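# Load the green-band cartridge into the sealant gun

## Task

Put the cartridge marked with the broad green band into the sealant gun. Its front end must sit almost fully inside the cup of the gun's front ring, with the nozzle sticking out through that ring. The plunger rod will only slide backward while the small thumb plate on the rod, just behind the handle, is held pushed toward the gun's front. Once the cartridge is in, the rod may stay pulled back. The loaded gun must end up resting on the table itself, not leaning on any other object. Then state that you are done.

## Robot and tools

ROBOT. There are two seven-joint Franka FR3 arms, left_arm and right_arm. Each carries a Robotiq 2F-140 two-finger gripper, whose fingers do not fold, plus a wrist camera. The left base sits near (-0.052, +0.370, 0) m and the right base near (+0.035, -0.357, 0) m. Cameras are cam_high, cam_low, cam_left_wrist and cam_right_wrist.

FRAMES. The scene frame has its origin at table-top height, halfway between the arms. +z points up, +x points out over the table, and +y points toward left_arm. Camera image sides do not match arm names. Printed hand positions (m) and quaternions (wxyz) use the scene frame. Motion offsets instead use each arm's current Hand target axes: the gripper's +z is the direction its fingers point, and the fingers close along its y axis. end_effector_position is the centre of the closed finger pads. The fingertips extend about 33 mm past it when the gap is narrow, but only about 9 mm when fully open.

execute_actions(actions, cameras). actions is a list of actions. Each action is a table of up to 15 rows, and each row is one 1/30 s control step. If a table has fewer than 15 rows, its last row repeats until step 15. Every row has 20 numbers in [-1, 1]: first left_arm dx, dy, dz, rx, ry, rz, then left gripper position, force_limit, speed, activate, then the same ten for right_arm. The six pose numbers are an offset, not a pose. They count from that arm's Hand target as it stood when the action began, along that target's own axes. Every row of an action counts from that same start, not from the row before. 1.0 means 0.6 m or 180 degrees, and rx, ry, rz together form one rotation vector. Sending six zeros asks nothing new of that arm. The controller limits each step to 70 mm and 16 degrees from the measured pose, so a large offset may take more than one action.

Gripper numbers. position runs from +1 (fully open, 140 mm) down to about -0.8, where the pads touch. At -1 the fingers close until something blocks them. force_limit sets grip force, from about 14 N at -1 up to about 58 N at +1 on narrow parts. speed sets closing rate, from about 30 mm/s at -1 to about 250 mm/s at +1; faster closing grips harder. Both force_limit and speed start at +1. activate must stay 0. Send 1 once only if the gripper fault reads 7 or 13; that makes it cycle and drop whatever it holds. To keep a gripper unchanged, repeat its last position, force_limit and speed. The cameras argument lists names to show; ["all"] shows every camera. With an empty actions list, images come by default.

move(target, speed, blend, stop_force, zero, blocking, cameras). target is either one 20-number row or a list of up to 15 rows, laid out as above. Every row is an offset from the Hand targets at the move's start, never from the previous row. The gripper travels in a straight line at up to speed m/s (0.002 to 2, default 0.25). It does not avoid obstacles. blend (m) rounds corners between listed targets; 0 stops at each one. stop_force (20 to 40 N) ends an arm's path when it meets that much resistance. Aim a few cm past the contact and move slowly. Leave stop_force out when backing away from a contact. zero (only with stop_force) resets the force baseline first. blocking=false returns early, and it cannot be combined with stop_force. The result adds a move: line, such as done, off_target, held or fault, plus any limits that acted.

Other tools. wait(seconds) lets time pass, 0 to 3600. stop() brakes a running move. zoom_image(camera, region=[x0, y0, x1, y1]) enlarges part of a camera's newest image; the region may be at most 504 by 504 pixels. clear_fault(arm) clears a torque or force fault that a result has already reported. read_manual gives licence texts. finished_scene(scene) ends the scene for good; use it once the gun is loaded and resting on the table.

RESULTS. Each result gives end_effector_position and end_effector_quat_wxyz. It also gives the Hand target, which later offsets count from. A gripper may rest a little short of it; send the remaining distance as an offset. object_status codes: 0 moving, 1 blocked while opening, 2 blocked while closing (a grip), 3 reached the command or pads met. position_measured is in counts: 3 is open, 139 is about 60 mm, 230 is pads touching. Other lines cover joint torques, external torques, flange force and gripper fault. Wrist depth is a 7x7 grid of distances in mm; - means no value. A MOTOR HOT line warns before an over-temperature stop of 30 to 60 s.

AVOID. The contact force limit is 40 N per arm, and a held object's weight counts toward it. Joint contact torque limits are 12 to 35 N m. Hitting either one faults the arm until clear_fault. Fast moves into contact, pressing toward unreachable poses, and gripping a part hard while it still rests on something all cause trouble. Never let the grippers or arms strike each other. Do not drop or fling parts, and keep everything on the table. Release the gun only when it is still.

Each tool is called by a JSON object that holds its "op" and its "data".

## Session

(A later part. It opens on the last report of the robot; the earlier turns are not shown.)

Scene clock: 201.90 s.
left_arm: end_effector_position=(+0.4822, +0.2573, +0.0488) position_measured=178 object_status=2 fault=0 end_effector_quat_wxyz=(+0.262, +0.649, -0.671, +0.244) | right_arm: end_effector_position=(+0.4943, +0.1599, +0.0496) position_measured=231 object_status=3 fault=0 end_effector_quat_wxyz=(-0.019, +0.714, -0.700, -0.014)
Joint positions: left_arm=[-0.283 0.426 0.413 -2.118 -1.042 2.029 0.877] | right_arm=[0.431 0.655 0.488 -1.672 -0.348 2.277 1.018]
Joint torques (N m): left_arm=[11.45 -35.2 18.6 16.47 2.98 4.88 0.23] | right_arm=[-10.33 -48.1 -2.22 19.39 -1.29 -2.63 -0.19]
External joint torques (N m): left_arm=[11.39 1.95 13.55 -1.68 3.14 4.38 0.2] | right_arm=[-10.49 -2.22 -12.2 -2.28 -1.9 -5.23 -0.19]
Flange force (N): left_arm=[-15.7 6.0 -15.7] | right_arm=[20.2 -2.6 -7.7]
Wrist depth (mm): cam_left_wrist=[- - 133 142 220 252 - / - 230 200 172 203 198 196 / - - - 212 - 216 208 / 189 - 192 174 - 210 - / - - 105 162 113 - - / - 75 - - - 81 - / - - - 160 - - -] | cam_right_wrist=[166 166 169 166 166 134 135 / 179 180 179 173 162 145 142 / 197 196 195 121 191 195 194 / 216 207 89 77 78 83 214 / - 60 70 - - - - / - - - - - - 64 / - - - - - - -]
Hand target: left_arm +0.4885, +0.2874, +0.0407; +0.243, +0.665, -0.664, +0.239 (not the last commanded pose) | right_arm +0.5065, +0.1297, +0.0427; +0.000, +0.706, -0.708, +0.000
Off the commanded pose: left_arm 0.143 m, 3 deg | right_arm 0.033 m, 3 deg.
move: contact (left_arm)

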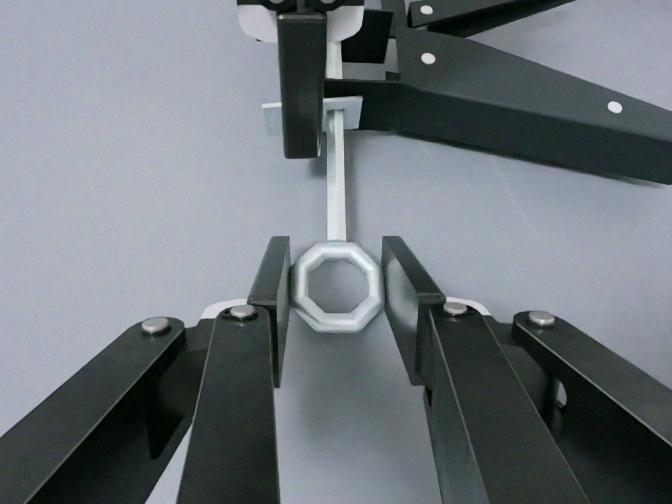

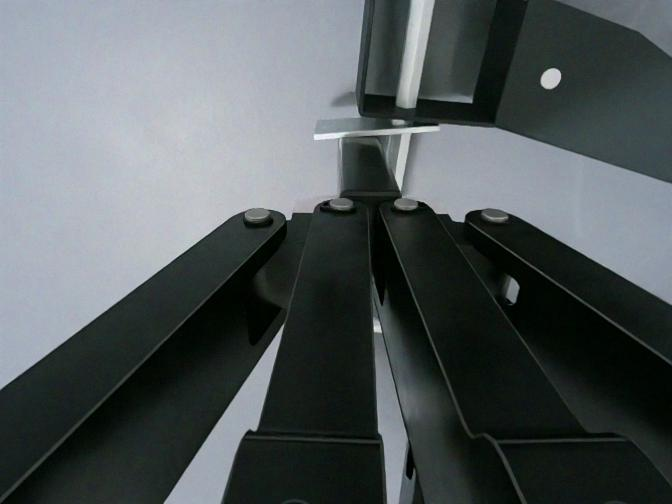

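{"op": "move", "data": {"target": [[0.107,-0.002,0.09,0,0,0,-1,0,-1,0,0,0,0,0,0,0,-0.82,-1,1,0],[0.107,-0.002,0.09,0,0,0,-1,0,-1,0,0,-0.02,0,0,0,0,-0.82,-1,1,0]], "speed": 0.12}}

{"op": "move", "data": {"target": [-0.255,0,-0.214,0,0,0,-1,0,-1,0,0,0,0,0,0,0,-0.82,-1,1,0], "speed": 0.05, "stop_force": 32, "cameras": ["cam_left_wrist","cam_right_wrist"]}}

{"op": "zoom_image", "data": {"camera": "cam_right_wrist", "region": [290, 80, 490, 230]}}

Scene clock: 249.43 s.
left_arm: end_effector_position=(+0.4868, +0.2017, +0.0402) position_measured=178 object_status=2 fault=0 end_effector_quat_wxyz=(+0.245, +0.659, -0.670, +0.239) | right_arm: end_effector_position=(+0.5183, +0.1309, +0.0436) position_measured=231 object_status=3 fault=0 end_effector_quat_wxyz=(-0.001, +0.703, -0.711, -0.001)
Joint positions: left_arm=[-0.391 0.415 0.386 -2.148 -1.111 2.145 0.819] | right_arm=[0.416 0.671 0.459 -1.638 -0.352 2.229 1.004]
Joint velocities: left_arm=[within noise] | right_arm=[0 0.001 0.003 0.001 0 -0.002 -0.006]
Joint torques (N m): left_arm=[0.16 -39.4 6.01 17.83 -0.91 1.88 -0.31] | right_arm=[-0.46 -47.33 9.01 23.72 0.27 2.25 -0.3]
External joint torques (N m): left_arm=[0.09 -2.46 1.28 -0.18 -0.86 1.2 -0.33] | right_arm=[-0.63 -0.51 -0.58 1.97 -0.34 -0.24 -0.3]
Flange force (N): left_arm=[4.5 7.7 -2.6] | right_arm=[-5.3 -7.0 -1.3]
Wrist depth (mm): cam_left_wrist=[- 101 104 115 198 195 - / 214 - 124 193 202 192 190 / - 194 150 - 207 - 207 / - 182 165 168 - - - / - - 106 169 111 - - / - 75 - 167 - 81 - / - - - - - - -] | cam_right_wrist=[162 162 162 162 147 158 134 / 174 174 174 171 171 174 174 / 188 188 188 121 183 189 189 / 205 198 89 77 78 83 202 / - 60 70 - - - - / - - - - - - 64 / - - - - - - -]
Hand target: left_arm +0.4897, +0.2035, +0.0403; +0.243, +0.665, -0.664, +0.239 | right_arm +0.5185, +0.1297, +0.0426; +0.000, +0.706, -0.708, +0.000
Off the commanded pose: left_arm 0.003 m, 1 deg | right_arm 0.002 m, 1 deg.
move: done

Scene clock: 255.20 s.
left_arm: end_effector_position=(+0.4864, +0.3792, +0.0438) position_measured=178 object_status=2 fault=0 end_effector_quat_wxyz=(+0.260, +0.654, -0.668, +0.242) | right_arm: end_effector_position=(+0.5102, +0.1535, +0.0496) position_measured=231 object_status=3 fault=0 end_effector_quat_wxyz=(-0.016, +0.711, -0.703, -0.010)
Joint positions: left_arm=[-0.196 0.554 0.581 -1.977 -0.996 1.837 0.987] | right_arm=[0.435 0.672 0.466 -1.632 -0.342 2.254 0.998]
Joint velocities: left_arm=[-0.008 0.003 0.01 0.001 -0.004 -0.003 0.001] | right_arm=[within noise]
Joint torques (N m): left_arm=[9.11 -39.33 20.05 18.89 2.11 3.74 0.33] | right_arm=[-7.75 -47.33 0.04 20.03 -0.83 -1.56 -0.26]
External joint torques (N m): left_arm=[9.09 -0.73 11.21 0.75 2.31 3.34 0.31] | right_arm=[-7.63 -0.46 -9.5 -1.87 -1.44 -4.13 -0.26]
Flange force (N): left_arm=[-9.2 5.8 -14.6] | right_arm=[12.7 -3.9 -3.9]
Wrist depth (mm): cam_left_wrist=[239 243 - - 258 - - / - - 225 - - - - / - - 207 210 - 223 227 / - 184 - 170 - - - / - 176 105 160 113 - - / - 75 75 - - 81 - / - - - - - - -] | cam_right_wrist=[167 167 166 166 161 161 134 / 181 180 180 177 159 155 144 / 196 196 195 121 189 194 194 / 216 207 89 77 78 83 213 / - 60 70 - - - - / - - - - - - 64 / - - - - - - -]
Hand target: left_arm +0.4898, +0.4033, +0.0409; +0.243, +0.665, -0.664, +0.239 | right_arm +0.5185, +0.1297, +0.0426; +0.000, +0.706, -0.708, +0.000
Off the commanded pose: left_arm 0.024 m, 2 deg | right_arm 0.026 m, 2 deg.
move: off_target (left_arm)

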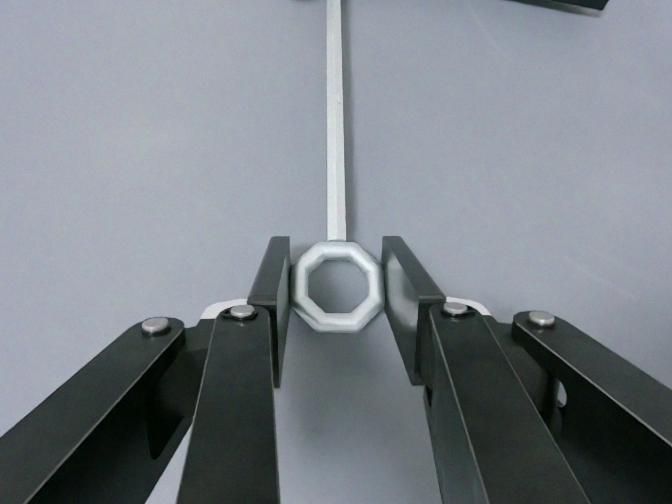

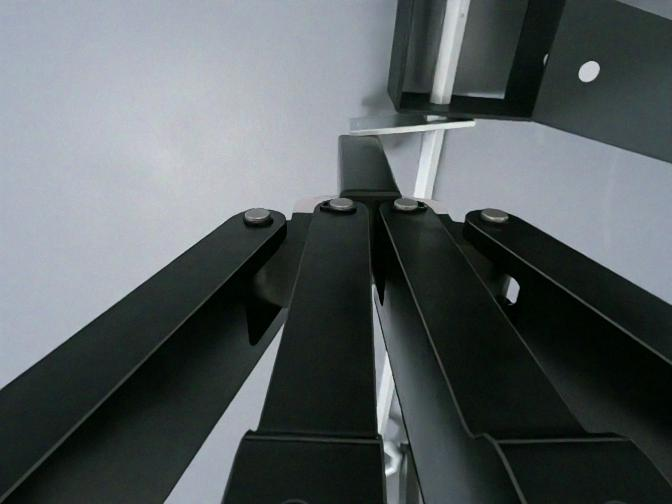

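Scaled by 2.520.

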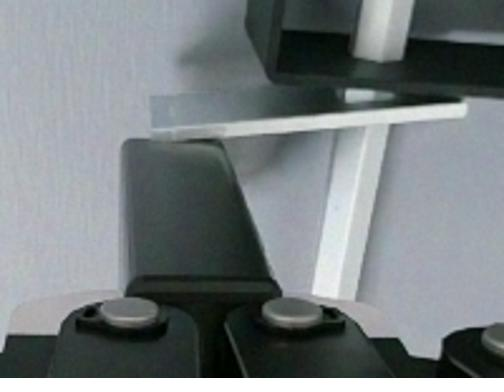

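{"op": "move", "data": {"target": [[0.031,0,0.026,0,0,0,-1,0,-1,0,0,0,0,0,0,0,-0.82,-1,1,0],[0.031,0,0.026,0,0,0,-0.3,0,-1,0,0,0,0,0,0,0,-0.82,-1,1,0],[0.160,0,-0.127,0,0,0,-0.3,0,-1,0,0,0,-0.3,0,0,0,-0.82,-1,1,0],[0.160,0,-0.127,0,0,0,-0.3,0,-1,0,0.167,0,-0.333,0,0,0,-0.82,-1,1,0]], "speed": [0.1,0.1,0.25,0.3], "cameras": ["all"]}}

Scene clock: 264.37 s.
left_arm: end_effector_position=(+0.4917, +0.3784, +0.1619) position_measured=167 object_status=3 fault=0 end_effector_quat_wxyz=(+0.240, +0.663, -0.666, +0.243) | right_arm: end_effector_position=(+0.5185, +0.0285, +0.2415) position_measured=231 object_status=3 fault=0 end_effector_quat_wxyz=(+0.002, +0.704, -0.710, +0.001)
Joint positions: left_arm=[-0.312 0.309 0.702 -1.996 -0.853 1.78 0.796] | right_arm=[0.187 0.234 0.549 -1.745 -0.132 1.939 0.769]
Joint velocities: left_arm=[within noise] | right_arm=[0 -0.001 0 -0.001 -0.001 0 -0.005]
Joint torques (N m): left_arm=[-0.14 -33.69 6.93 21.04 -0.15 0.42 -0.18] | right_arm=[-0.96 -36.3 4.12 25.4 1.23 2.67 -0.31]
External joint torques (N m): left_arm=[-0.27 -1.37 0.8 -0.28 0.24 -0.32 -0.2] | right_arm=[-0.93 -1.19 0.03 0.94 0.54 0.17 -0.31]
Flange force (N): left_arm=[3.8 5.7 -1.6] | right_arm=[3.0 1.0 -2.4]
Wrist depth (mm): cam_left_wrist=[- - - 386 368 - - / - - - 374 367 363 - / - - 354 349 351 - - / 310 - 159 315 169 - 326 / - - 109 301 112 - - / - - - - - 96 - / - - - - - - -] | cam_right_wrist=[334 334 334 330 335 334 336 / 363 360 360 355 351 354 364 / 388 391 385 106 368 386 389 / 420 407 88 77 78 83 422 / - 60 70 - - - - / - - - - - - 64 / - - - - - - -]
Hand target: left_arm +0.4903, +0.3784, +0.1609; +0.243, +0.665, -0.664, +0.239 | right_arm +0.5184, +0.0295, +0.2425; +0.000, +0.706, -0.708, +0.000
Off the commanded pose: left_arm 0.002 m, 1 deg | right_arm 0.001 m, 0 deg.
move: done; target 2's new numbers were sent with left_arm's hand 0.011 m and 1 deg from that target

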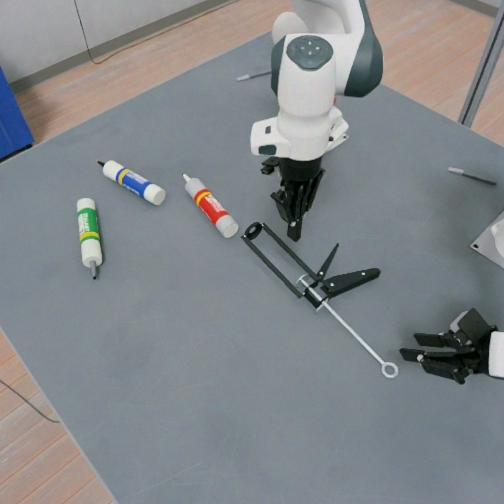

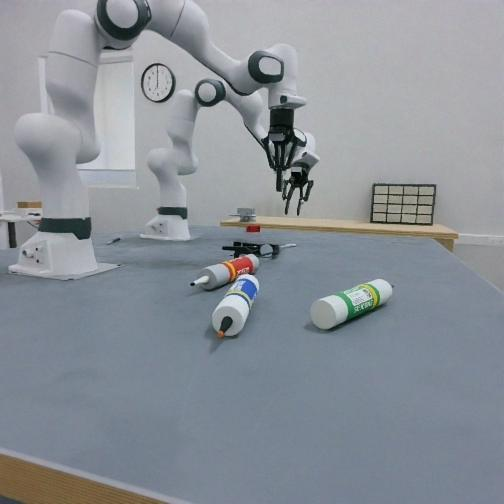

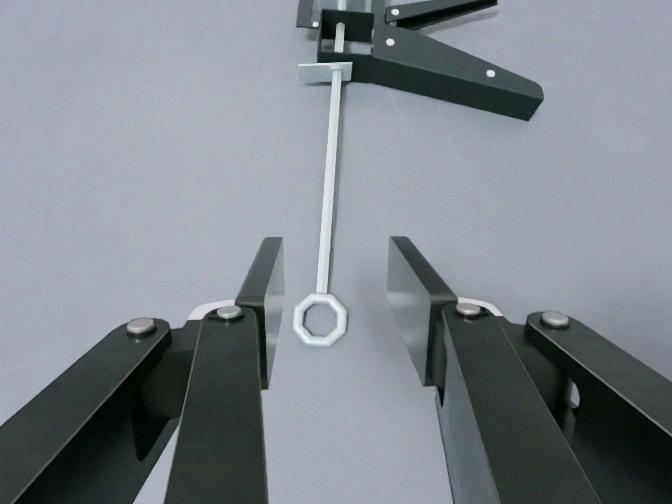

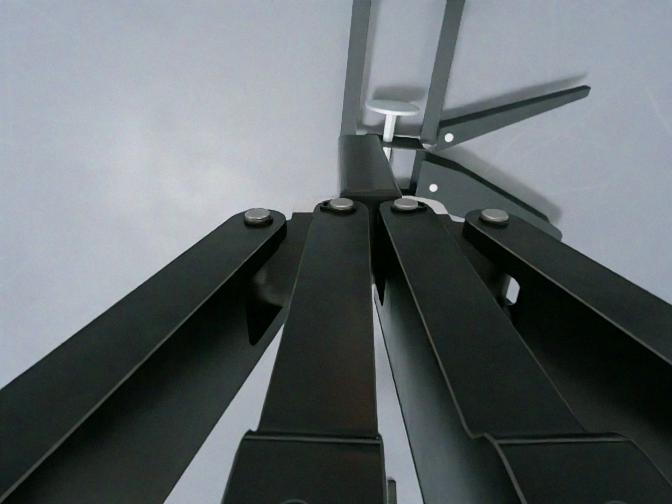

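{"op": "move", "data": {"target": [[0,0,0,0,0,0,-0.3,0,-1,0,-0.2175,0.0125,0.1,0,0,0,-0.82,-1,1,0],[-0.129,0,0.153,0,0,0,-0.3,0,-1,0,-0.2175,0.0125,0.333,0,0,0,-0.82,-1,1,0],[-0.129,0,0.153,0,0,0,-1,0,-1,0,-0.2175,0.0125,0.333,0,0,0,-0.82,-1,1,0]], "speed": [0.25,0.13,0.1], "cameras": ["cam_left_wrist","cam_right_wrist"]}}

Scene clock: 276.80 s.
left_arm: end_effector_position=(+0.4890, +0.3800, +0.0408) position_measured=232 object_status=0 fault=0 end_effector_quat_wxyz=(+0.243, +0.668, -0.662, +0.237) | right_arm: end_effector_position=(+0.5098, +0.1588, +0.0413) position_measured=231 object_status=3 fault=0 end_effector_quat_wxyz=(+0.003, +0.708, -0.706, -0.001)
Joint positions: left_arm=[-0.23 0.536 0.599 -2.008 -1.008 1.888 0.969] | right_arm=[0.495 0.718 0.425 -1.551 -0.338 2.189 1.012]
Joint torques (N m): left_arm=[0.14 -39.79 8.29 17.45 -0.17 0.62 0.46] | right_arm=[0.06 -49.97 8.43 23.53 0.72 2.66 0.17]
External joint torques (N m): left_arm=[0.1 -2.1 -0.59 -0.64 -0.01 0.1 0.44] | right_arm=[-0.08 -1.42 -0.87 1.57 0.09 0.2 0.17]
Flange force (N): left_arm=[4.4 7.1 -0.6] | right_arm=[-2.8 -2.7 -1.7]
Wrist depth (mm): cam_left_wrist=[- - - 240 246 249 - / - - - 217 - - - / - 197 - 190 - - - / - - - 179 - - 196 / - - 94 105 99 91 183 / - 75 80 - 75 78 - / - - - - - 68 -] | cam_right_wrist=[160 160 160 160 146 161 132 / 172 172 172 170 170 172 173 / 185 186 186 110 181 187 188 / 202 195 89 77 78 83 200 / - 60 70 - - - - / - - - - - - 64 / - - - - - - -]
Hand target: left_arm +0.4898, +0.3790, +0.0408; +0.243, +0.665, -0.664, +0.239 | right_arm +0.5111, +0.1600, +0.0427; +0.000, +0.706, -0.708, +0.000
Off the commanded pose: left_arm 0.001 m, 0 deg | right_arm 0.002 m, 0 deg.
move: done

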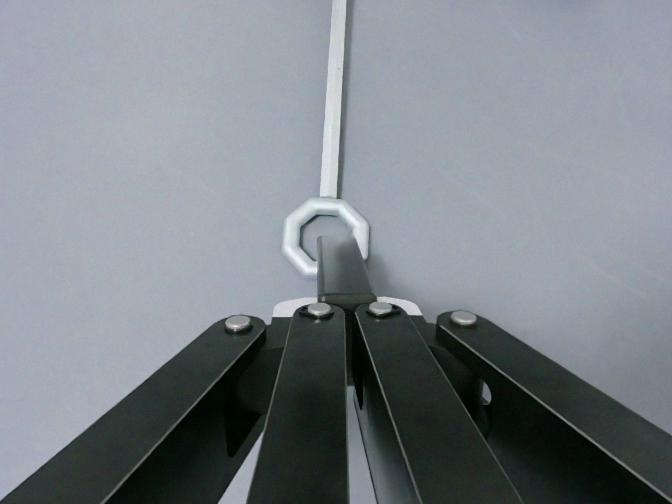

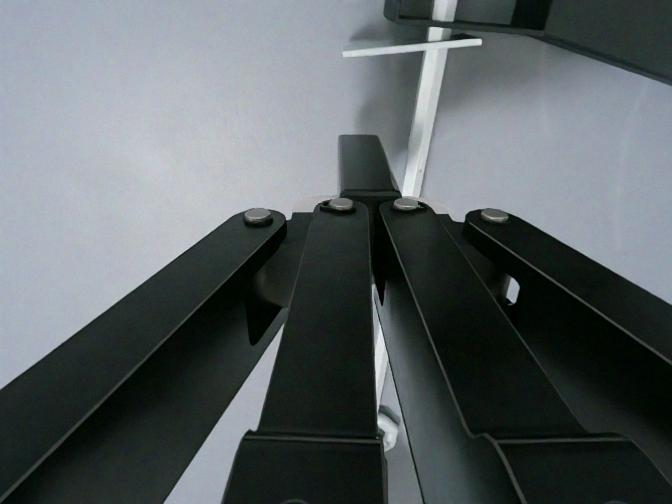

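{"op": "move", "data": {"target": [[0.0536,0,-0.064,0,0,0,-1,0,1,0,0,0,0,0,0,0,-0.82,-1,1,0],[0.083,-0.008,-0.039,0,0,0,-0.3,0,1,0,0,0,0,0,0,0,-0.82,-1,1,0],[0.0294,-0.008,0.0247,0,0,0,-0.3,0,-1,0,0,0,0,0,0,0,-0.82,-1,1,0],[0.0294,-0.008,0.0247,0,0,0,-1,0,-1,0,0,0,0,0,0,0,-0.82,-1,1,0]], "speed": [0.15,0.15,0.13,0.1], "cameras": ["cam_left_wrist"]}}

{"op": "move", "data": {"target": [-0.1021,0,-0.0857,0,0,0,-1,0,-1,0,0,0,0,0,0,0,-0.82,-1,1,0], "speed": 0.05, "stop_force": 32, "cameras": ["cam_left_wrist","cam_right_wrist"]}}

Scene clock: 287.50 s.
left_arm: end_effector_position=(+0.4927, +0.3556, +0.0404) position_measured=178 object_status=0 fault=0 end_effector_quat_wxyz=(+0.245, +0.667, -0.663, +0.237) | right_arm: end_effector_position=(+0.5098, +0.1588, +0.0413) position_measured=231 object_status=3 fault=0 end_effector_quat_wxyz=(+0.003, +0.708, -0.706, -0.001)
Joint positions: left_arm=[-0.268 0.527 0.588 -2.023 -1.026 1.912 0.947] | right_arm=[0.495 0.718 0.425 -1.551 -0.338 2.189 1.012]
Joint torques (N m): left_arm=[0.56 -39.6 8.72 18.05 -0.61 1.05 0.37] | right_arm=[0.05 -49.99 8.4 23.56 0.73 2.67 0.15]
External joint torques (N m): left_arm=[0.4 -2.14 0.04 0.02 -0.46 0.5 0.35] | right_arm=[0.04 -1.5 -0.79 1.64 0.1 0.22 0.15]
Flange force (N): left_arm=[3.3 5.3 -0.8] | right_arm=[-3.1 -2.7 -1.8]
Wrist depth (mm): cam_left_wrist=[- - - 239 247 - - / - - 219 - 222 - - / - - - 195 - - - / - - 148 183 153 193 192 / 171 - 106 169 128 183 - / - 75 - - - 81 - / - - - 153 - - -] | cam_right_wrist=[160 160 160 160 146 161 132 / 172 172 172 170 170 173 173 / 186 185 185 109 181 187 187 / 202 196 88 77 78 83 200 / - 60 70 - - - - / - - - - - - 64 / - - - - - - -]
Hand target: left_arm +0.4946, +0.3559, +0.0407; +0.243, +0.665, -0.664, +0.239 | right_arm +0.5111, +0.1600, +0.0427; +0.000, +0.706, -0.708, +0.000
Off the commanded pose: left_arm 0.002 m, 0 deg | right_arm 0.002 m, 0 deg.
move: done

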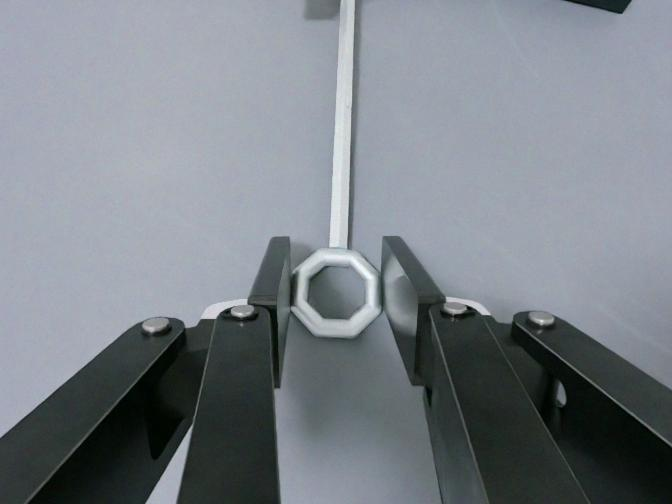

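Scene clock: 290.77 s.
left_arm: end_effector_position=(+0.4926, +0.4094, +0.0460) position_measured=178 object_status=2 fault=0 end_effector_quat_wxyz=(+0.262, +0.652, -0.668, +0.245) | right_arm: end_effector_position=(+0.5007, +0.1816, +0.0460) position_measured=231 object_status=3 fault=0 end_effector_quat_wxyz=(-0.013, +0.712, -0.702, -0.011)
Joint positions: left_arm=[-0.174 0.615 0.632 -1.901 -1.003 1.76 1.015] | right_arm=[0.522 0.717 0.423 -1.547 -0.319 2.221 1.012]
Joint velocities: left_arm=[-0.001 0.001 0.003 0 -0.002 -0.003 0.002] | right_arm=[within noise]
Joint torques (N m): left_arm=[9.03 -39 22.59 18.59 2.29 4.55 0.29] | right_arm=[-7.72 -51.49 0.36 21.39 -0.81 -1.44 -0.1]
External joint torques (N m): left_arm=[8.96 0.61 12.14 0.5 2.5 4.2 0.27] | right_arm=[-7.74 -2.59 -8.85 -0.82 -1.44 -4 -0.09]
Flange force (N): left_arm=[-10.4 5.6 -12.6] | right_arm=[13.7 -2.7 -7.8]
Wrist depth (mm): cam_left_wrist=[- - - - 262 - - / - - - - 240 - 241 / - 207 210 - - - - / 190 192 193 179 - - - / - - 103 171 112 - - / - 75 - - - 81 - / - - - - - - -] | cam_right_wrist=[163 165 164 163 161 137 137 / 177 176 176 171 161 147 144 / 192 192 192 121 188 192 191 / 210 204 89 78 78 83 210 / - 60 70 - - - - / - - - - - - 64 / - - - - - - -]
Hand target: left_arm +0.4946, +0.4359, +0.0410; +0.243, +0.665, -0.664, +0.239 | right_arm +0.5111, +0.1600, +0.0427; +0.000, +0.706, -0.708, +0.000
Off the commanded pose: left_arm 0.027 m, 3 deg | right_arm 0.024 m, 2 deg.
move: off_target (left_arm)

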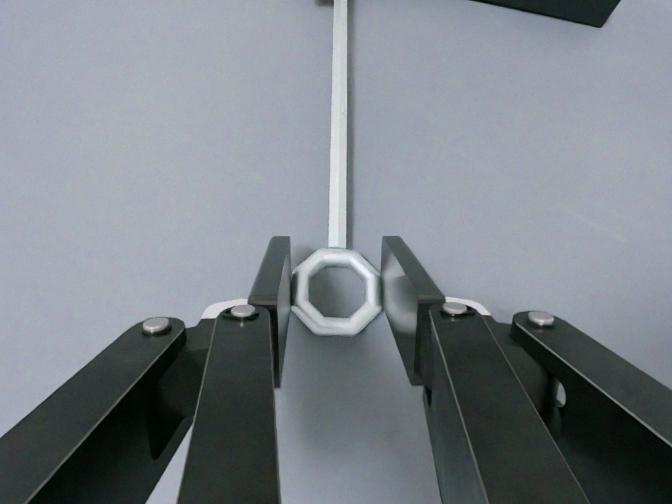

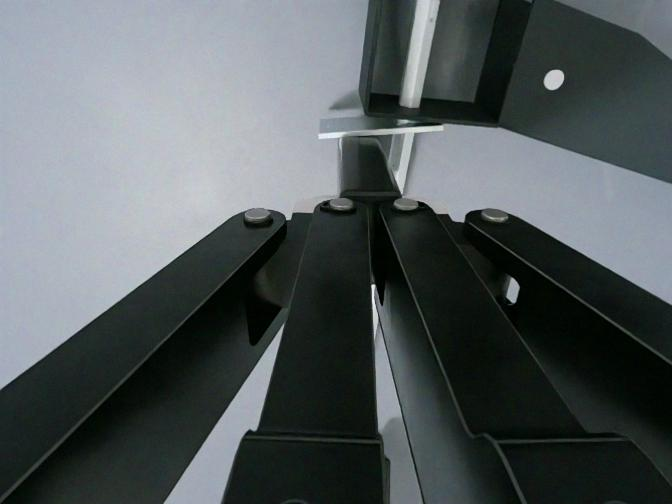

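{"op": "move", "data": {"target": [-0.0767,0,-0.0643,0,0,0,-1,0,-1,0,0,0,0,0,0,0,-0.82,-1,1,0], "speed": 0.05, "stop_force": 30, "zero": false, "cameras": ["cam_left_wrist","cam_right_wrist"]}}

Scene clock: 296.90 s.
left_arm: end_effector_position=(+0.4959, +0.4959, +0.0418) position_measured=232 object_status=3 fault=0 end_effector_quat_wxyz=(+0.242, +0.668, -0.661, +0.240) | right_arm: end_effector_position=(+0.5130, +0.1691, +0.0500) position_measured=231 object_status=3 fault=0 end_effector_quat_wxyz=(-0.011, +0.704, -0.710, -0.004)
Joint positions: left_arm=[-0.068 0.71 0.684 -1.772 -0.99 1.689 1.054] | right_arm=[0.519 0.706 0.401 -1.545 -0.311 2.209 1.011]
Joint torques (N m): left_arm=[0.64 -43.43 13.01 18.27 0.09 0.16 0.47] | right_arm=[-1.49 -46.54 5.91 20.39 0.06 0.96 -0.3]
External joint torques (N m): left_arm=[0.68 -1.68 0.43 0.08 0.26 -0.28 0.45] | right_arm=[-1.59 2.33 -2.79 -1.9 -0.58 -1.57 -0.3]
Flange force (N): left_arm=[2.0 3.5 -2.3] | right_arm=[1.9 -2.1 2.3]
Wrist depth (mm): cam_left_wrist=[- 236 - 239 245 - 255 / - - - 220 - - - / - 201 - - - 209 206 / - - - 132 - 196 200 / - 173 91 105 107 - - / - 71 80 - 75 78 - / - - - - - 68 -] | cam_right_wrist=[168 168 168 167 164 162 166 / 181 181 181 177 174 150 148 / 197 197 196 110 192 196 162 / 215 207 89 77 78 83 212 / - 60 70 - - - - / - - - - - - 64 / - - - - - - -]
Hand target: left_arm +0.4946, +0.4960, +0.0411; +0.243, +0.665, -0.664, +0.239 | right_arm +0.5111, +0.1600, +0.0427; +0.000, +0.706, -0.708, +0.000
Off the commanded pose: left_arm 0.001 m, 1 deg | right_arm 0.012 m, 1 deg.
move: done

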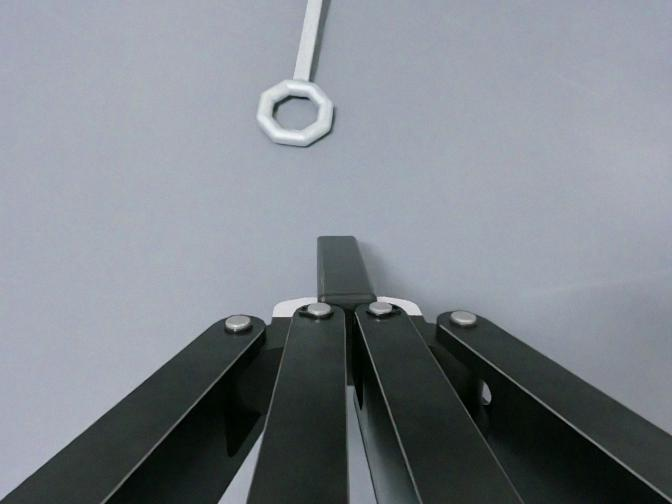

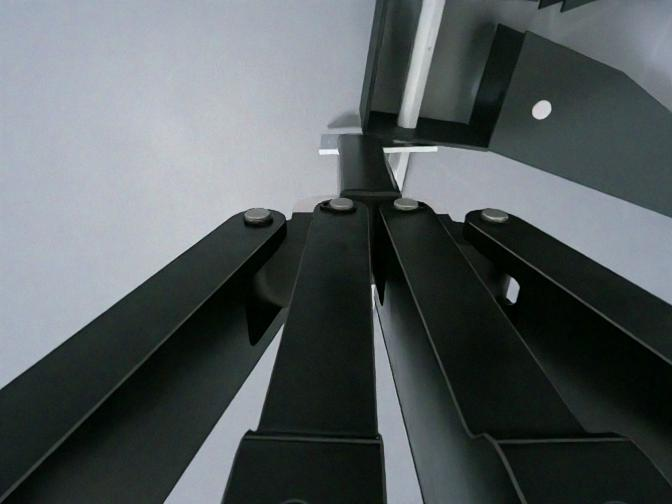

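{"op": "move", "data": {"target": [[0.16,0,-0.19,0,0,0,-0.3,0,1,0,0,0,-0.33,0,0,0,-0.82,-1,1,0],[0.16,0,-0.19,0,0,0,-0.3,0,1,0,0.3,0,-0.36,0,0,0,-0.82,-1,1,0]], "speed": 0.3, "cameras": ["all"]}}

{"op": "zoom_image", "data": {"camera": "cam_high", "region": [180, 190, 430, 400]}}

Scene clock: 303.73 s.
left_arm: end_effector_position=(+0.4963, +0.4955, +0.1908) position_measured=167 object_status=3 fault=0 end_effector_quat_wxyz=(+0.240, +0.663, -0.666, +0.242) | right_arm: end_effector_position=(+0.5107, -0.0208, +0.2578) position_measured=231 object_status=3 fault=0 end_effector_quat_wxyz=(+0.002, +0.704, -0.710, +0.000)
Joint positions: left_arm=[-0.136 0.484 0.792 -1.721 -0.853 1.518 0.893] | right_arm=[0.193 0.092 0.45 -1.864 -0.045 1.942 0.656]
Joint velocities: left_arm=[within noise] | right_arm=[0 0 0.001 0 -0.001 0.001 -0.006]
Joint torques (N m): left_arm=[-0.22 -38.54 11.13 21.36 -0.54 0.32 -0.23] | right_arm=[-0.81 -33.23 1.14 25.62 1.23 2.69 -0.27]
External joint torques (N m): left_arm=[-0.34 -1.66 0.97 0.12 -0.07 -0.3 -0.24] | right_arm=[-0.8 -1.15 -0.23 0.93 0.54 0.17 -0.27]
Flange force (N): left_arm=[4.7 4.8 -0.4] | right_arm=[2.4 0.7 -2.3]
Wrist depth (mm): cam_left_wrist=[456 - - 432 415 - - / - - - 425 - - 422 / - - - 375 - - - / - - 146 - 166 - - / - - 114 - 112 - - / - - 299 - - 96 - / - - - - - - -] | cam_right_wrist=[346 348 348 343 344 348 348 / 378 375 372 369 374 375 375 / 403 405 403 109 393 398 403 / 433 426 88 77 78 83 437 / - 60 70 - - - - / - - - - - - 64 / - - - - - - -]
Hand target: left_arm +0.4953, +0.4953, +0.1902; +0.243, +0.665, -0.664, +0.239 | right_arm +0.5108, -0.0200, +0.2587; +0.000, +0.706, -0.708, +0.000
Off the commanded pose: left_arm 0.001 m, 1 deg | right_arm 0.001 m, 0 deg.
move: done

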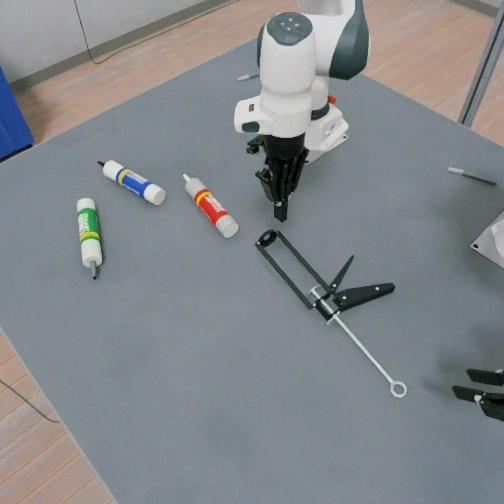

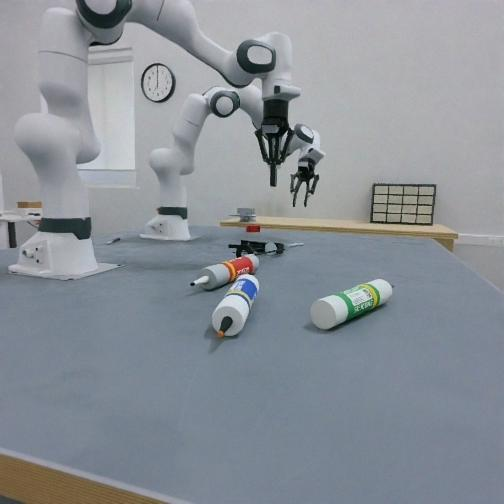

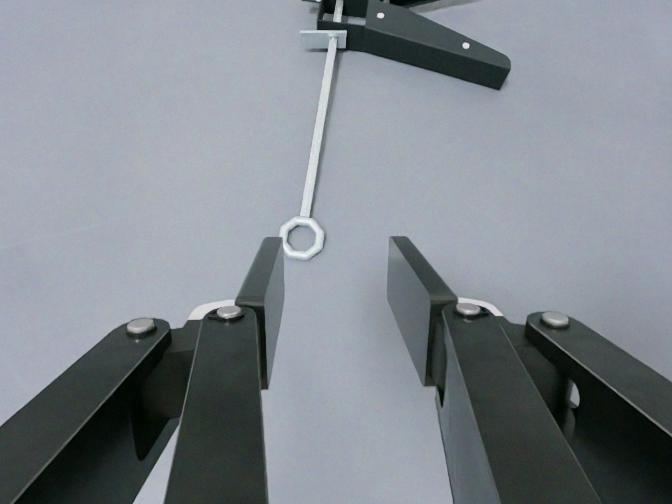

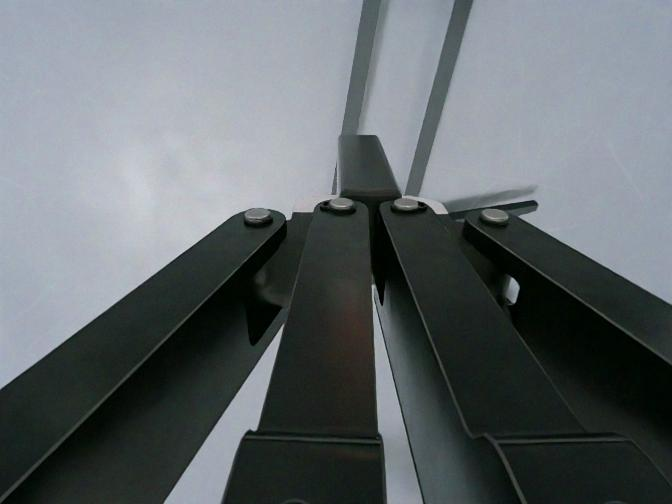

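Scaled by 2.016.

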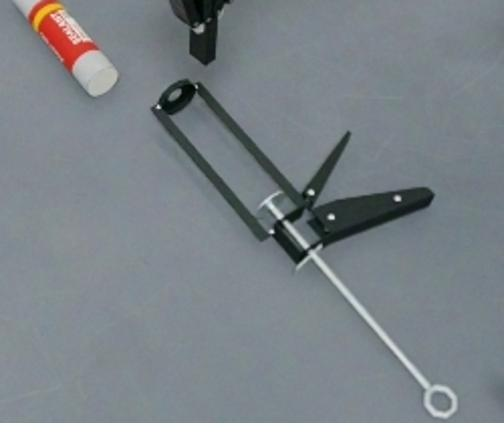

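{"op": "move", "data": {"target": [0.033,-0.026,0.2,-0.035,0,0.042,-0.3,0,1,0,-0.342,0.013,0.231,0,0,0.055,-0.82,-1,1,0], "speed": 0.3, "cameras": ["cam_left_wrist","cam_right_wrist"]}}

Scene clock: 319.83 s.
left_arm: end_effector_position=(+0.5087, +0.4030, +0.1097) position_measured=167 object_status=3 fault=0 end_effector_quat_wxyz=(-0.265, -0.608, +0.717, -0.215) | right_arm: end_effector_position=(+0.5044, +0.1854, +0.1210) position_measured=231 object_status=3 fault=0 end_effector_quat_wxyz=(+0.002, -0.646, +0.763, -0.001)
Joint positions: left_arm=[-0.22 0.581 0.675 -1.759 -0.884 1.629 0.961] | right_arm=[0.599 0.644 0.357 -1.432 -0.239 2.037 1.152]
Joint velocities: left_arm=[within noise] | right_arm=[0 0 0 0 0 0 0.006]
Joint torques (N m): left_arm=[0.68 -43.44 10.79 20 -0.41 0.81 0.4] | right_arm=[0.07 -49.99 6.24 25.63 1.24 2.24 0.19]
External joint torques (N m): left_arm=[0.69 -3.09 0.33 -0.03 -0.11 0.3 0.38] | right_arm=[0.15 -0.67 -0.68 1.95 0.55 -0.24 0.19]
Flange force (N): left_arm=[5.4 7.8 -0.4] | right_arm=[-8.6 -5.0 -3.0]
Wrist depth (mm): cam_left_wrist=[- - - 310 312 319 357 / - - - - - - 327 / - - - - 292 - - / - - 146 - 168 - 280 / - - 114 233 112 - - / - - - - - 96 - / - - - - - - -] | cam_right_wrist=[231 230 230 228 208 202 227 / 247 248 248 244 248 248 220 / 268 268 268 109 264 268 269 / 292 281 88 77 77 83 293 / - 60 70 - - - - / - - - - - - 64 / - - - - - - -]
Hand target: left_arm +0.5105, +0.4032, +0.1106; -0.262, -0.606, +0.719, -0.218 | right_arm +0.5034, +0.1852, +0.1201; +0.000, -0.642, +0.766, +0.000
Off the commanded pose: left_arm 0.002 m, 1 deg | right_arm 0.001 m, 1 deg.
move: done

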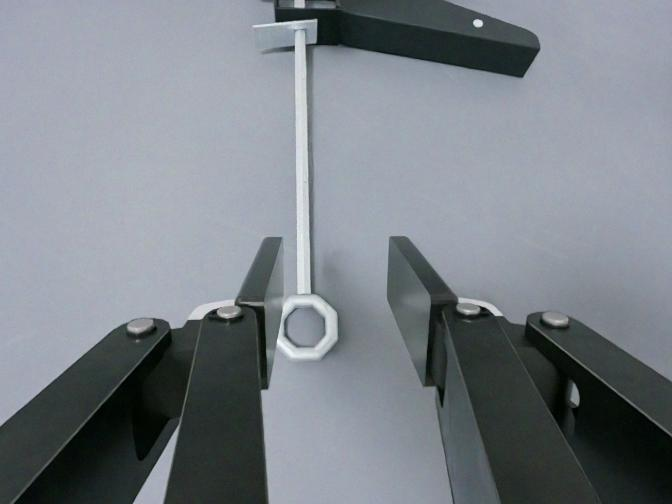

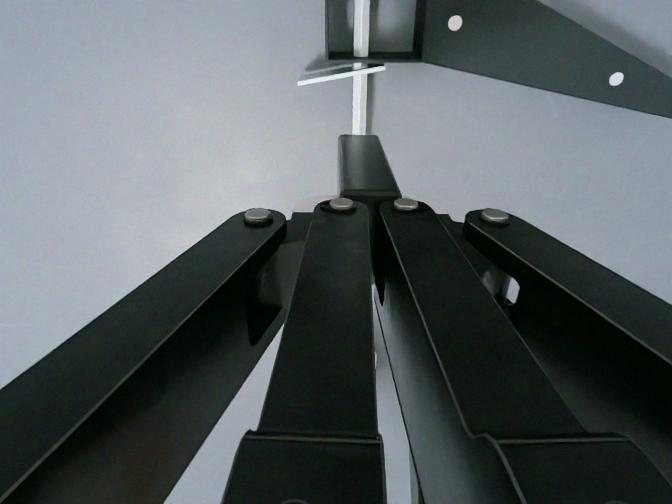

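{"op": "move", "data": {"target": [[0,-0.019,0,0,0,0,-0.3,1,-1,0,0,-0.042,0,0,0,0,-0.82,-1,1,0],[-0.07,-0.019,0.093,0,0,0,-0.3,1,-1,0,0,-0.042,0.129,0,0,0,-0.82,-1,1,0],[-0.07,-0.019,0.093,0,0,0,-1,1,-1,0,0,-0.042,0.129,0,0,0,-0.82,-1,1,0]], "speed": 0.12, "cameras": ["cam_left_wrist","cam_right_wrist"]}}

{"op": "move", "data": {"target": [-0.128,0,-0.107,0,0,0,-1,1,-1,0,0,0,0,0,0,0,-0.82,-1,1,0], "speed": 0.05, "stop_force": 35, "cameras": ["cam_left_wrist","cam_right_wrist"]}}

Scene clock: 329.73 s.
left_arm: end_effector_position=(+0.5196, +0.3978, +0.0411) position_measured=180 object_status=0 fault=0 end_effector_quat_wxyz=(-0.265, -0.608, +0.717, -0.216) | right_arm: end_effector_position=(+0.5270, +0.1797, +0.0415) position_measured=231 object_status=3 fault=0 end_effector_quat_wxyz=(-0.003, -0.644, +0.765, +0.000)
Joint positions: left_arm=[-0.179 0.712 0.608 -1.727 -0.955 1.701 1.018] | right_arm=[0.598 0.786 0.324 -1.399 -0.269 2.136 1.138]
Joint torques (N m): left_arm=[0.44 -45.87 11.43 18.27 -0.29 0.91 0.48] | right_arm=[0.04 -53.33 6.83 24.39 0.76 2.66 0.17]
External joint torques (N m): left_arm=[0.43 -2.37 0.01 -0.43 -0.09 0.45 0.46] | right_arm=[0.18 -1.52 -0.57 1.6 0.1 0.22 0.17]
Flange force (N): left_arm=[5.1 7.5 0.3] | right_arm=[-3.9 -2.1 -2.0]
Wrist depth (mm): cam_left_wrist=[- - - - - 259 259 / - - 208 - - - - / - - 201 - - 220 - / - - - 179 - - - / - - 103 172 112 - 180 / - 75 - - - 80 - / - - - - - - -] | cam_right_wrist=[- 160 160 160 158 157 132 / 172 172 172 169 157 173 174 / 186 185 186 121 181 187 188 / 203 196 88 77 77 83 201 / - 60 70 - - - - / - - - - - - 64 / - - - - - - -]
Hand target: left_arm +0.5208, +0.3978, +0.0408; -0.262, -0.606, +0.719, -0.218 | right_arm +0.5282, +0.1808, +0.0426; +0.000, -0.642, +0.766, +0.000
Off the commanded pose: left_arm 0.001 m, 1 deg | right_arm 0.002 m, 0 deg.
move: done

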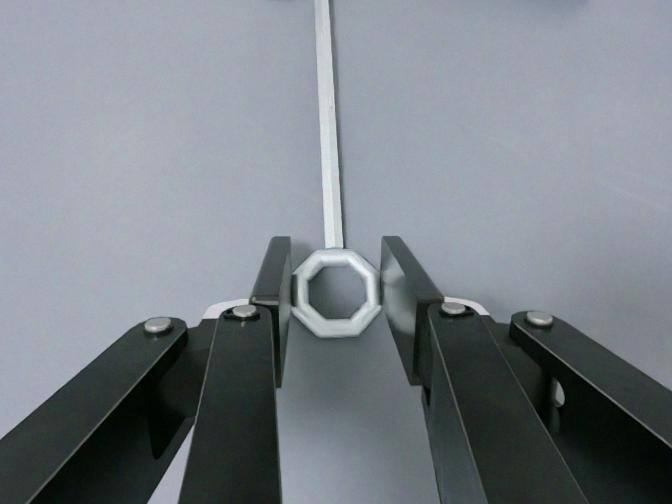

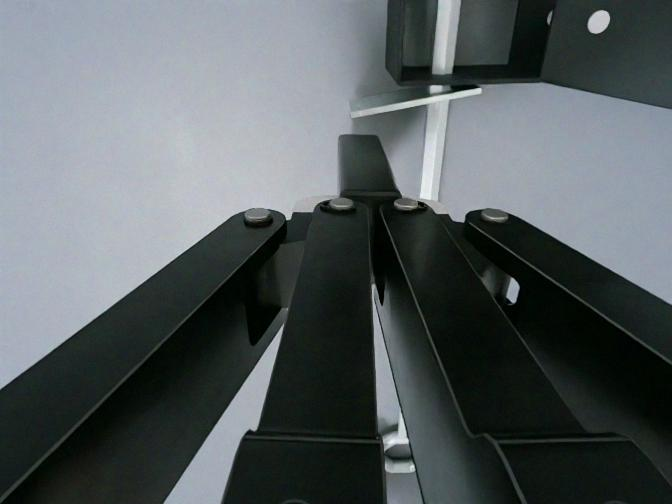

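Scene clock: 334.60 s.
left_arm: end_effector_position=(+0.5340, +0.4541, +0.0478) position_measured=180 object_status=2 fault=0 end_effector_quat_wxyz=(-0.294, -0.584, +0.721, -0.230) | right_arm: end_effector_position=(+0.5203, +0.2149, +0.0535) position_measured=231 object_status=3 fault=0 end_effector_quat_wxyz=(+0.027, -0.647, +0.762, +0.018)
Joint positions: left_arm=[-0.092 0.926 0.727 -1.441 -1.042 1.435 1.083] | right_arm=[0.642 0.781 0.307 -1.387 -0.23 2.191 1.136]
Joint velocities: left_arm=[-0.001 -0.001 0.002 0 -0.002 -0.003 0.003] | right_arm=[within noise]
Joint torques (N m): left_arm=[15.7 -48.44 32.51 18.55 3.66 7.44 0.25] | right_arm=[-9.8 -53.1 -3.75 18.48 -1.5 -4.54 -0.42]
External joint torques (N m): left_arm=[15.78 -0.62 17.49 0.67 3.95 7.26 0.23] | right_arm=[-9.86 -0.71 -10.96 -4.77 -2.17 -7.17 -0.42]
Flange force (N): left_arm=[-17.5 6.7 -18.3] | right_arm=[23.3 -2.0 -10.4]
Wrist depth (mm): cam_left_wrist=[- - 262 - - 279 - / - - - 236 245 254 - / - - - 213 - - - / - - - 179 - 205 - / - - 102 167 111 - - / - 75 - - - 80 - / - - - 157 - - -] | cam_right_wrist=[169 169 169 169 166 163 166 / 180 183 183 180 171 153 151 / 201 200 201 121 196 200 200 / 221 213 88 77 78 83 221 / - 60 70 - - - - / - - - - - - 64 / - - - - - - -]
Hand target: left_arm +0.5380, +0.4964, +0.0408; -0.262, -0.606, +0.719, -0.218 | right_arm +0.5282, +0.1808, +0.0426; +0.000, -0.642, +0.766, +0.000
Off the commanded pose: left_arm 0.043 m, 5 deg | right_arm 0.037 m, 4 deg.
move: off_target (left_arm)

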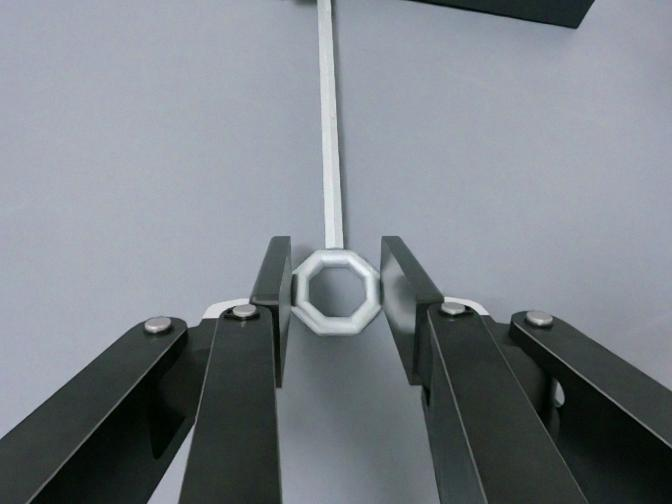

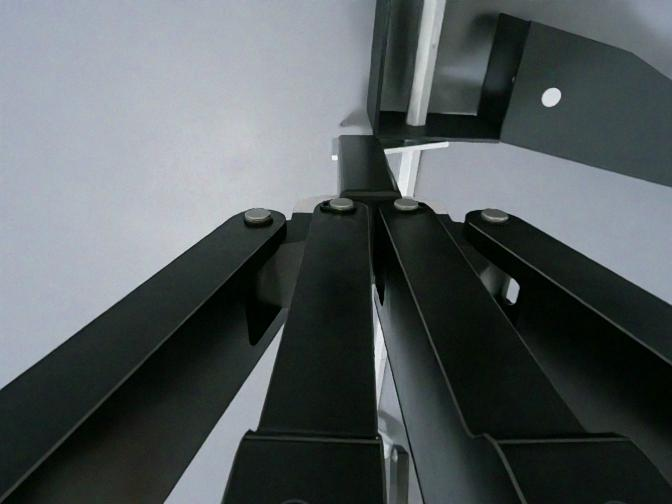

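{"op": "move", "data": {"target": [[0.07,0,0.059,0,0,0,-1,1,-1,0,0,0,0,0,0,0,-0.82,-1,1,0],[0.07,0,0.059,0,0,0,-0.3,0,-1,0,0,0,0,0,0,0,-0.82,-1,1,0],[0.284,0,-0.196,0,0,0,-0.3,0,-1,0,0,0,-0.3,0,0,0,-0.82,-1,1,0],[0.284,0,-0.196,0,0,0,-0.3,0,-1,0,0.5,0,-0.55,0,0,0,0.3,-1,1,0]], "speed": [0.1,0.1,0.3,0.4], "cameras": ["all"]}}

{"op": "zoom_image", "data": {"camera": "cam_right_wrist", "region": [200, 60, 560, 400]}}

Scene clock: 345.33 s.
left_arm: end_effector_position=(+0.5300, +0.4421, +0.2408) position_measured=167 object_status=3 fault=0 end_effector_quat_wxyz=(-0.261, -0.603, +0.721, -0.220) | right_arm: end_effector_position=(+0.4778, -0.1146, +0.3730) position_measured=91 object_status=0 fault=0 end_effector_quat_wxyz=(+0.001, -0.640, +0.768, -0.002)
Joint positions: left_arm=[-0.263 0.613 0.918 -1.476 -0.932 1.298 0.888] | right_arm=[0.318 -0.183 0.177 -1.879 0.03 1.701 0.657]
Joint torques (N m): left_arm=[-0.09 -41.41 14.3 20.83 -0.7 0.31 -0.18] | right_arm=[-0.29 -25.67 -1.72 25.49 1.25 2.27 -0.28]
External joint torques (N m): left_arm=[-0.19 -1.59 0.94 0.23 -0.08 -0.32 -0.2] | right_arm=[-0.29 -0.39 -0.53 0.94 0.51 -0.25 -0.28]
Flange force (N): left_arm=[4.0 4.1 0.0] | right_arm=[0.0 -1.8 -3.2]
Wrist depth (mm): cam_left_wrist=[- - - 485 - - - / - - - 443 475 - - / 412 475 - 429 425 - - / 407 - 145 389 149 425 398 / - - 109 379 113 - - / - - - 356 - 96 - / - - - - - - -] | cam_right_wrist=[449 450 447 452 448 448 446 / 485 479 480 474 481 480 480 / 524 104 507 521 513 127 513 / - 86 556 536 556 110 87 / - - 624 611 609 - 72 / - - 683 683 675 - 67 / - - 773 794 751 - -]
Hand target: left_arm +0.5294, +0.4417, +0.2404; -0.262, -0.606, +0.719, -0.218 | right_arm +0.4760, -0.1146, +0.3727; +0.000, -0.642, +0.766, +0.000
Off the commanded pose: left_arm 0.001 m, 0 deg | right_arm 0.002 m, 0 deg.
move: done; target 2's new numbers were sent with left_arm's hand 0.006 m and 1 deg from that target

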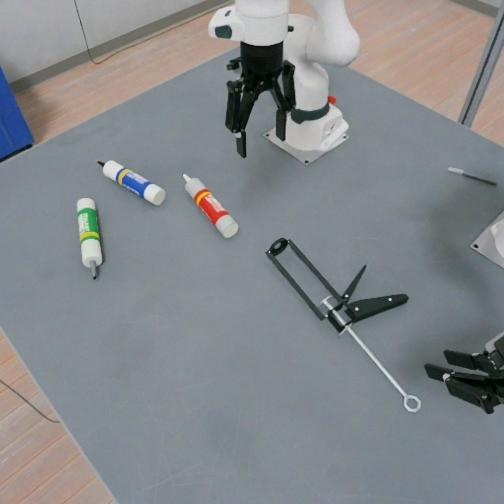

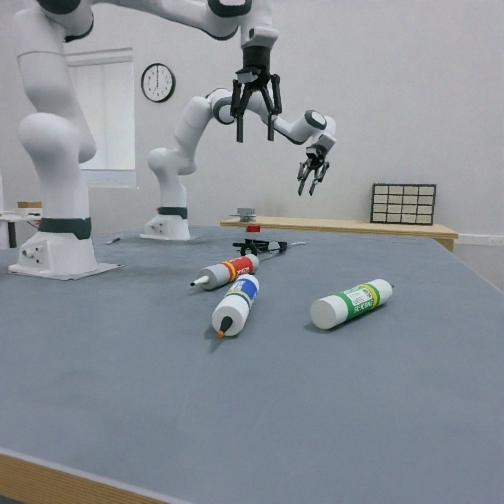

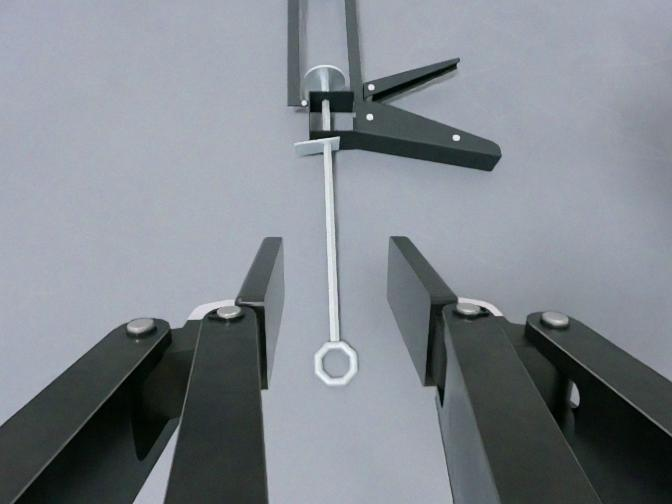

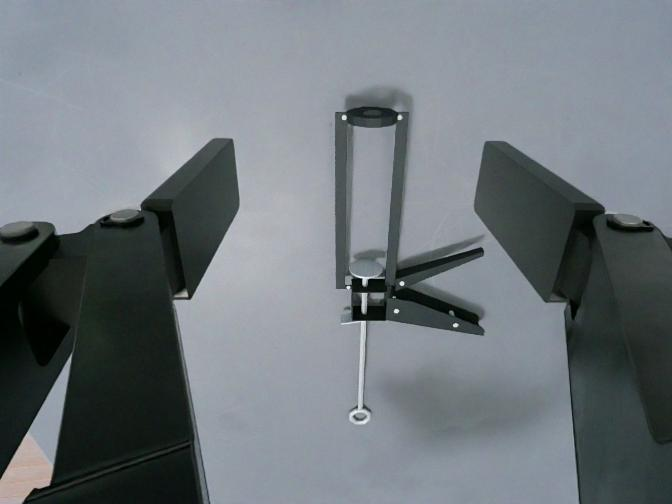

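Scaled by 1.400.

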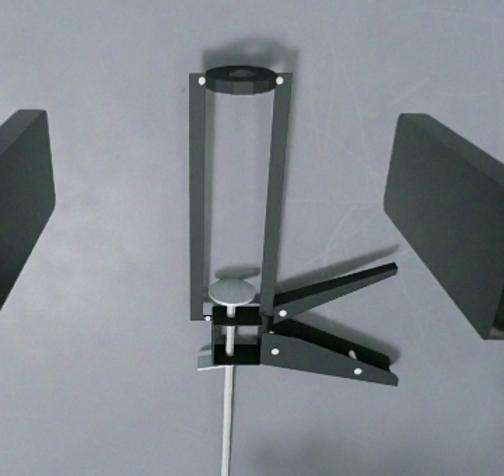

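{"op": "move", "data": {"target": [0,0,0,0,0,0,-0.3,0,-1,0,0.514,-0.595,0.205,0,0,0.093,0.3,-1,1,0], "speed": 0.5, "cameras": ["cam_right_wrist","cam_high"]}}

Scene clock: 367.73 s.
left_arm: end_effector_position=(+0.5300, +0.4421, +0.2408) position_measured=167 object_status=3 fault=0 end_effector_quat_wxyz=(-0.261, -0.603, +0.721, -0.220) | right_arm: end_effector_position=(+0.7746, -0.4804, +0.2507) position_measured=91 object_status=3 fault=0 end_effector_quat_wxyz=(+0.001, -0.521, +0.853, -0.001)
Joint positions: left_arm=[-0.263 0.613 0.918 -1.476 -0.932 1.298 0.888] | right_arm=[-0.105 0.728 -0.089 -0.916 0.059 1.646 0.287]
Joint velocities: left_arm=[within noise] | right_arm=[0.001 0 -0.001 0.001 0.001 -0.003 -0.004]
Joint torques (N m): left_arm=[-0.12 -41.43 14.37 20.84 -0.68 0.33 -0.17] | right_arm=[-0.94 -53.94 -0.45 26.12 0.86 2.33 -0.32]
External joint torques (N m): left_arm=[-0.1 -1.67 1.11 0.24 -0.06 -0.29 -0.19] | right_arm=[-0.83 -0.71 0.42 1.82 0.13 -0.23 -0.32]
Flange force (N): left_arm=[4.1 4.4 -0.1] | right_arm=[0.0 0.0 0.0]
Wrist depth (mm): cam_left_wrist=[511 517 521 518 - - - / 472 476 476 443 432 481 - / 448 - 436 - 452 - - / 384 - 166 - 167 413 - / - - 109 - 123 - - / - - - - - 96 - / - - - 324 - - -] | cam_right_wrist=[341 344 343 309 343 343 343 / 369 369 368 332 368 368 369 / 398 119 387 368 400 137 402 / - 86 438 436 433 110 87 / - - 480 478 472 - 72 / - - 510 514 - - 67 / - - - - 611 - -]
Hand target: left_arm +0.5294, +0.4417, +0.2404; -0.262, -0.606, +0.719, -0.218 | right_arm +0.7737, -0.4805, +0.2495; +0.000, -0.524, +0.852, +0.000
Off the commanded pose: left_arm 0.001 m, 0 deg | right_arm 0.001 m, 0 deg.
move: done
Images, in order (width x height): cam_high 504x504, cam_right_wrist 672x504.

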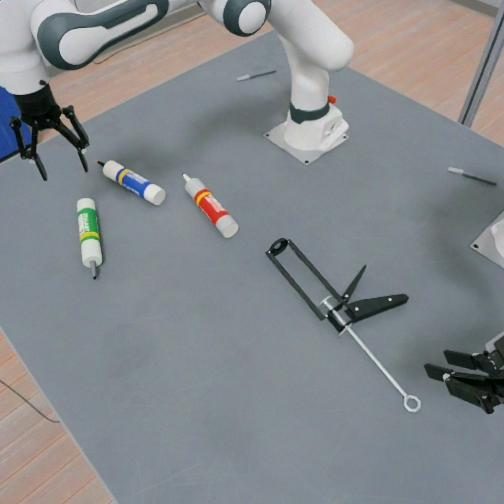

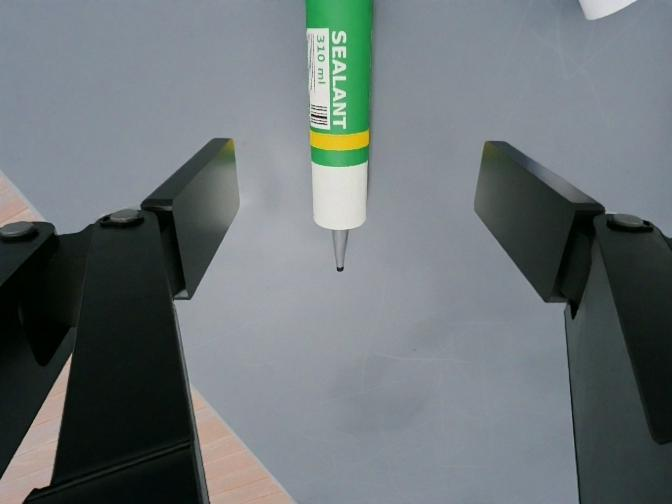

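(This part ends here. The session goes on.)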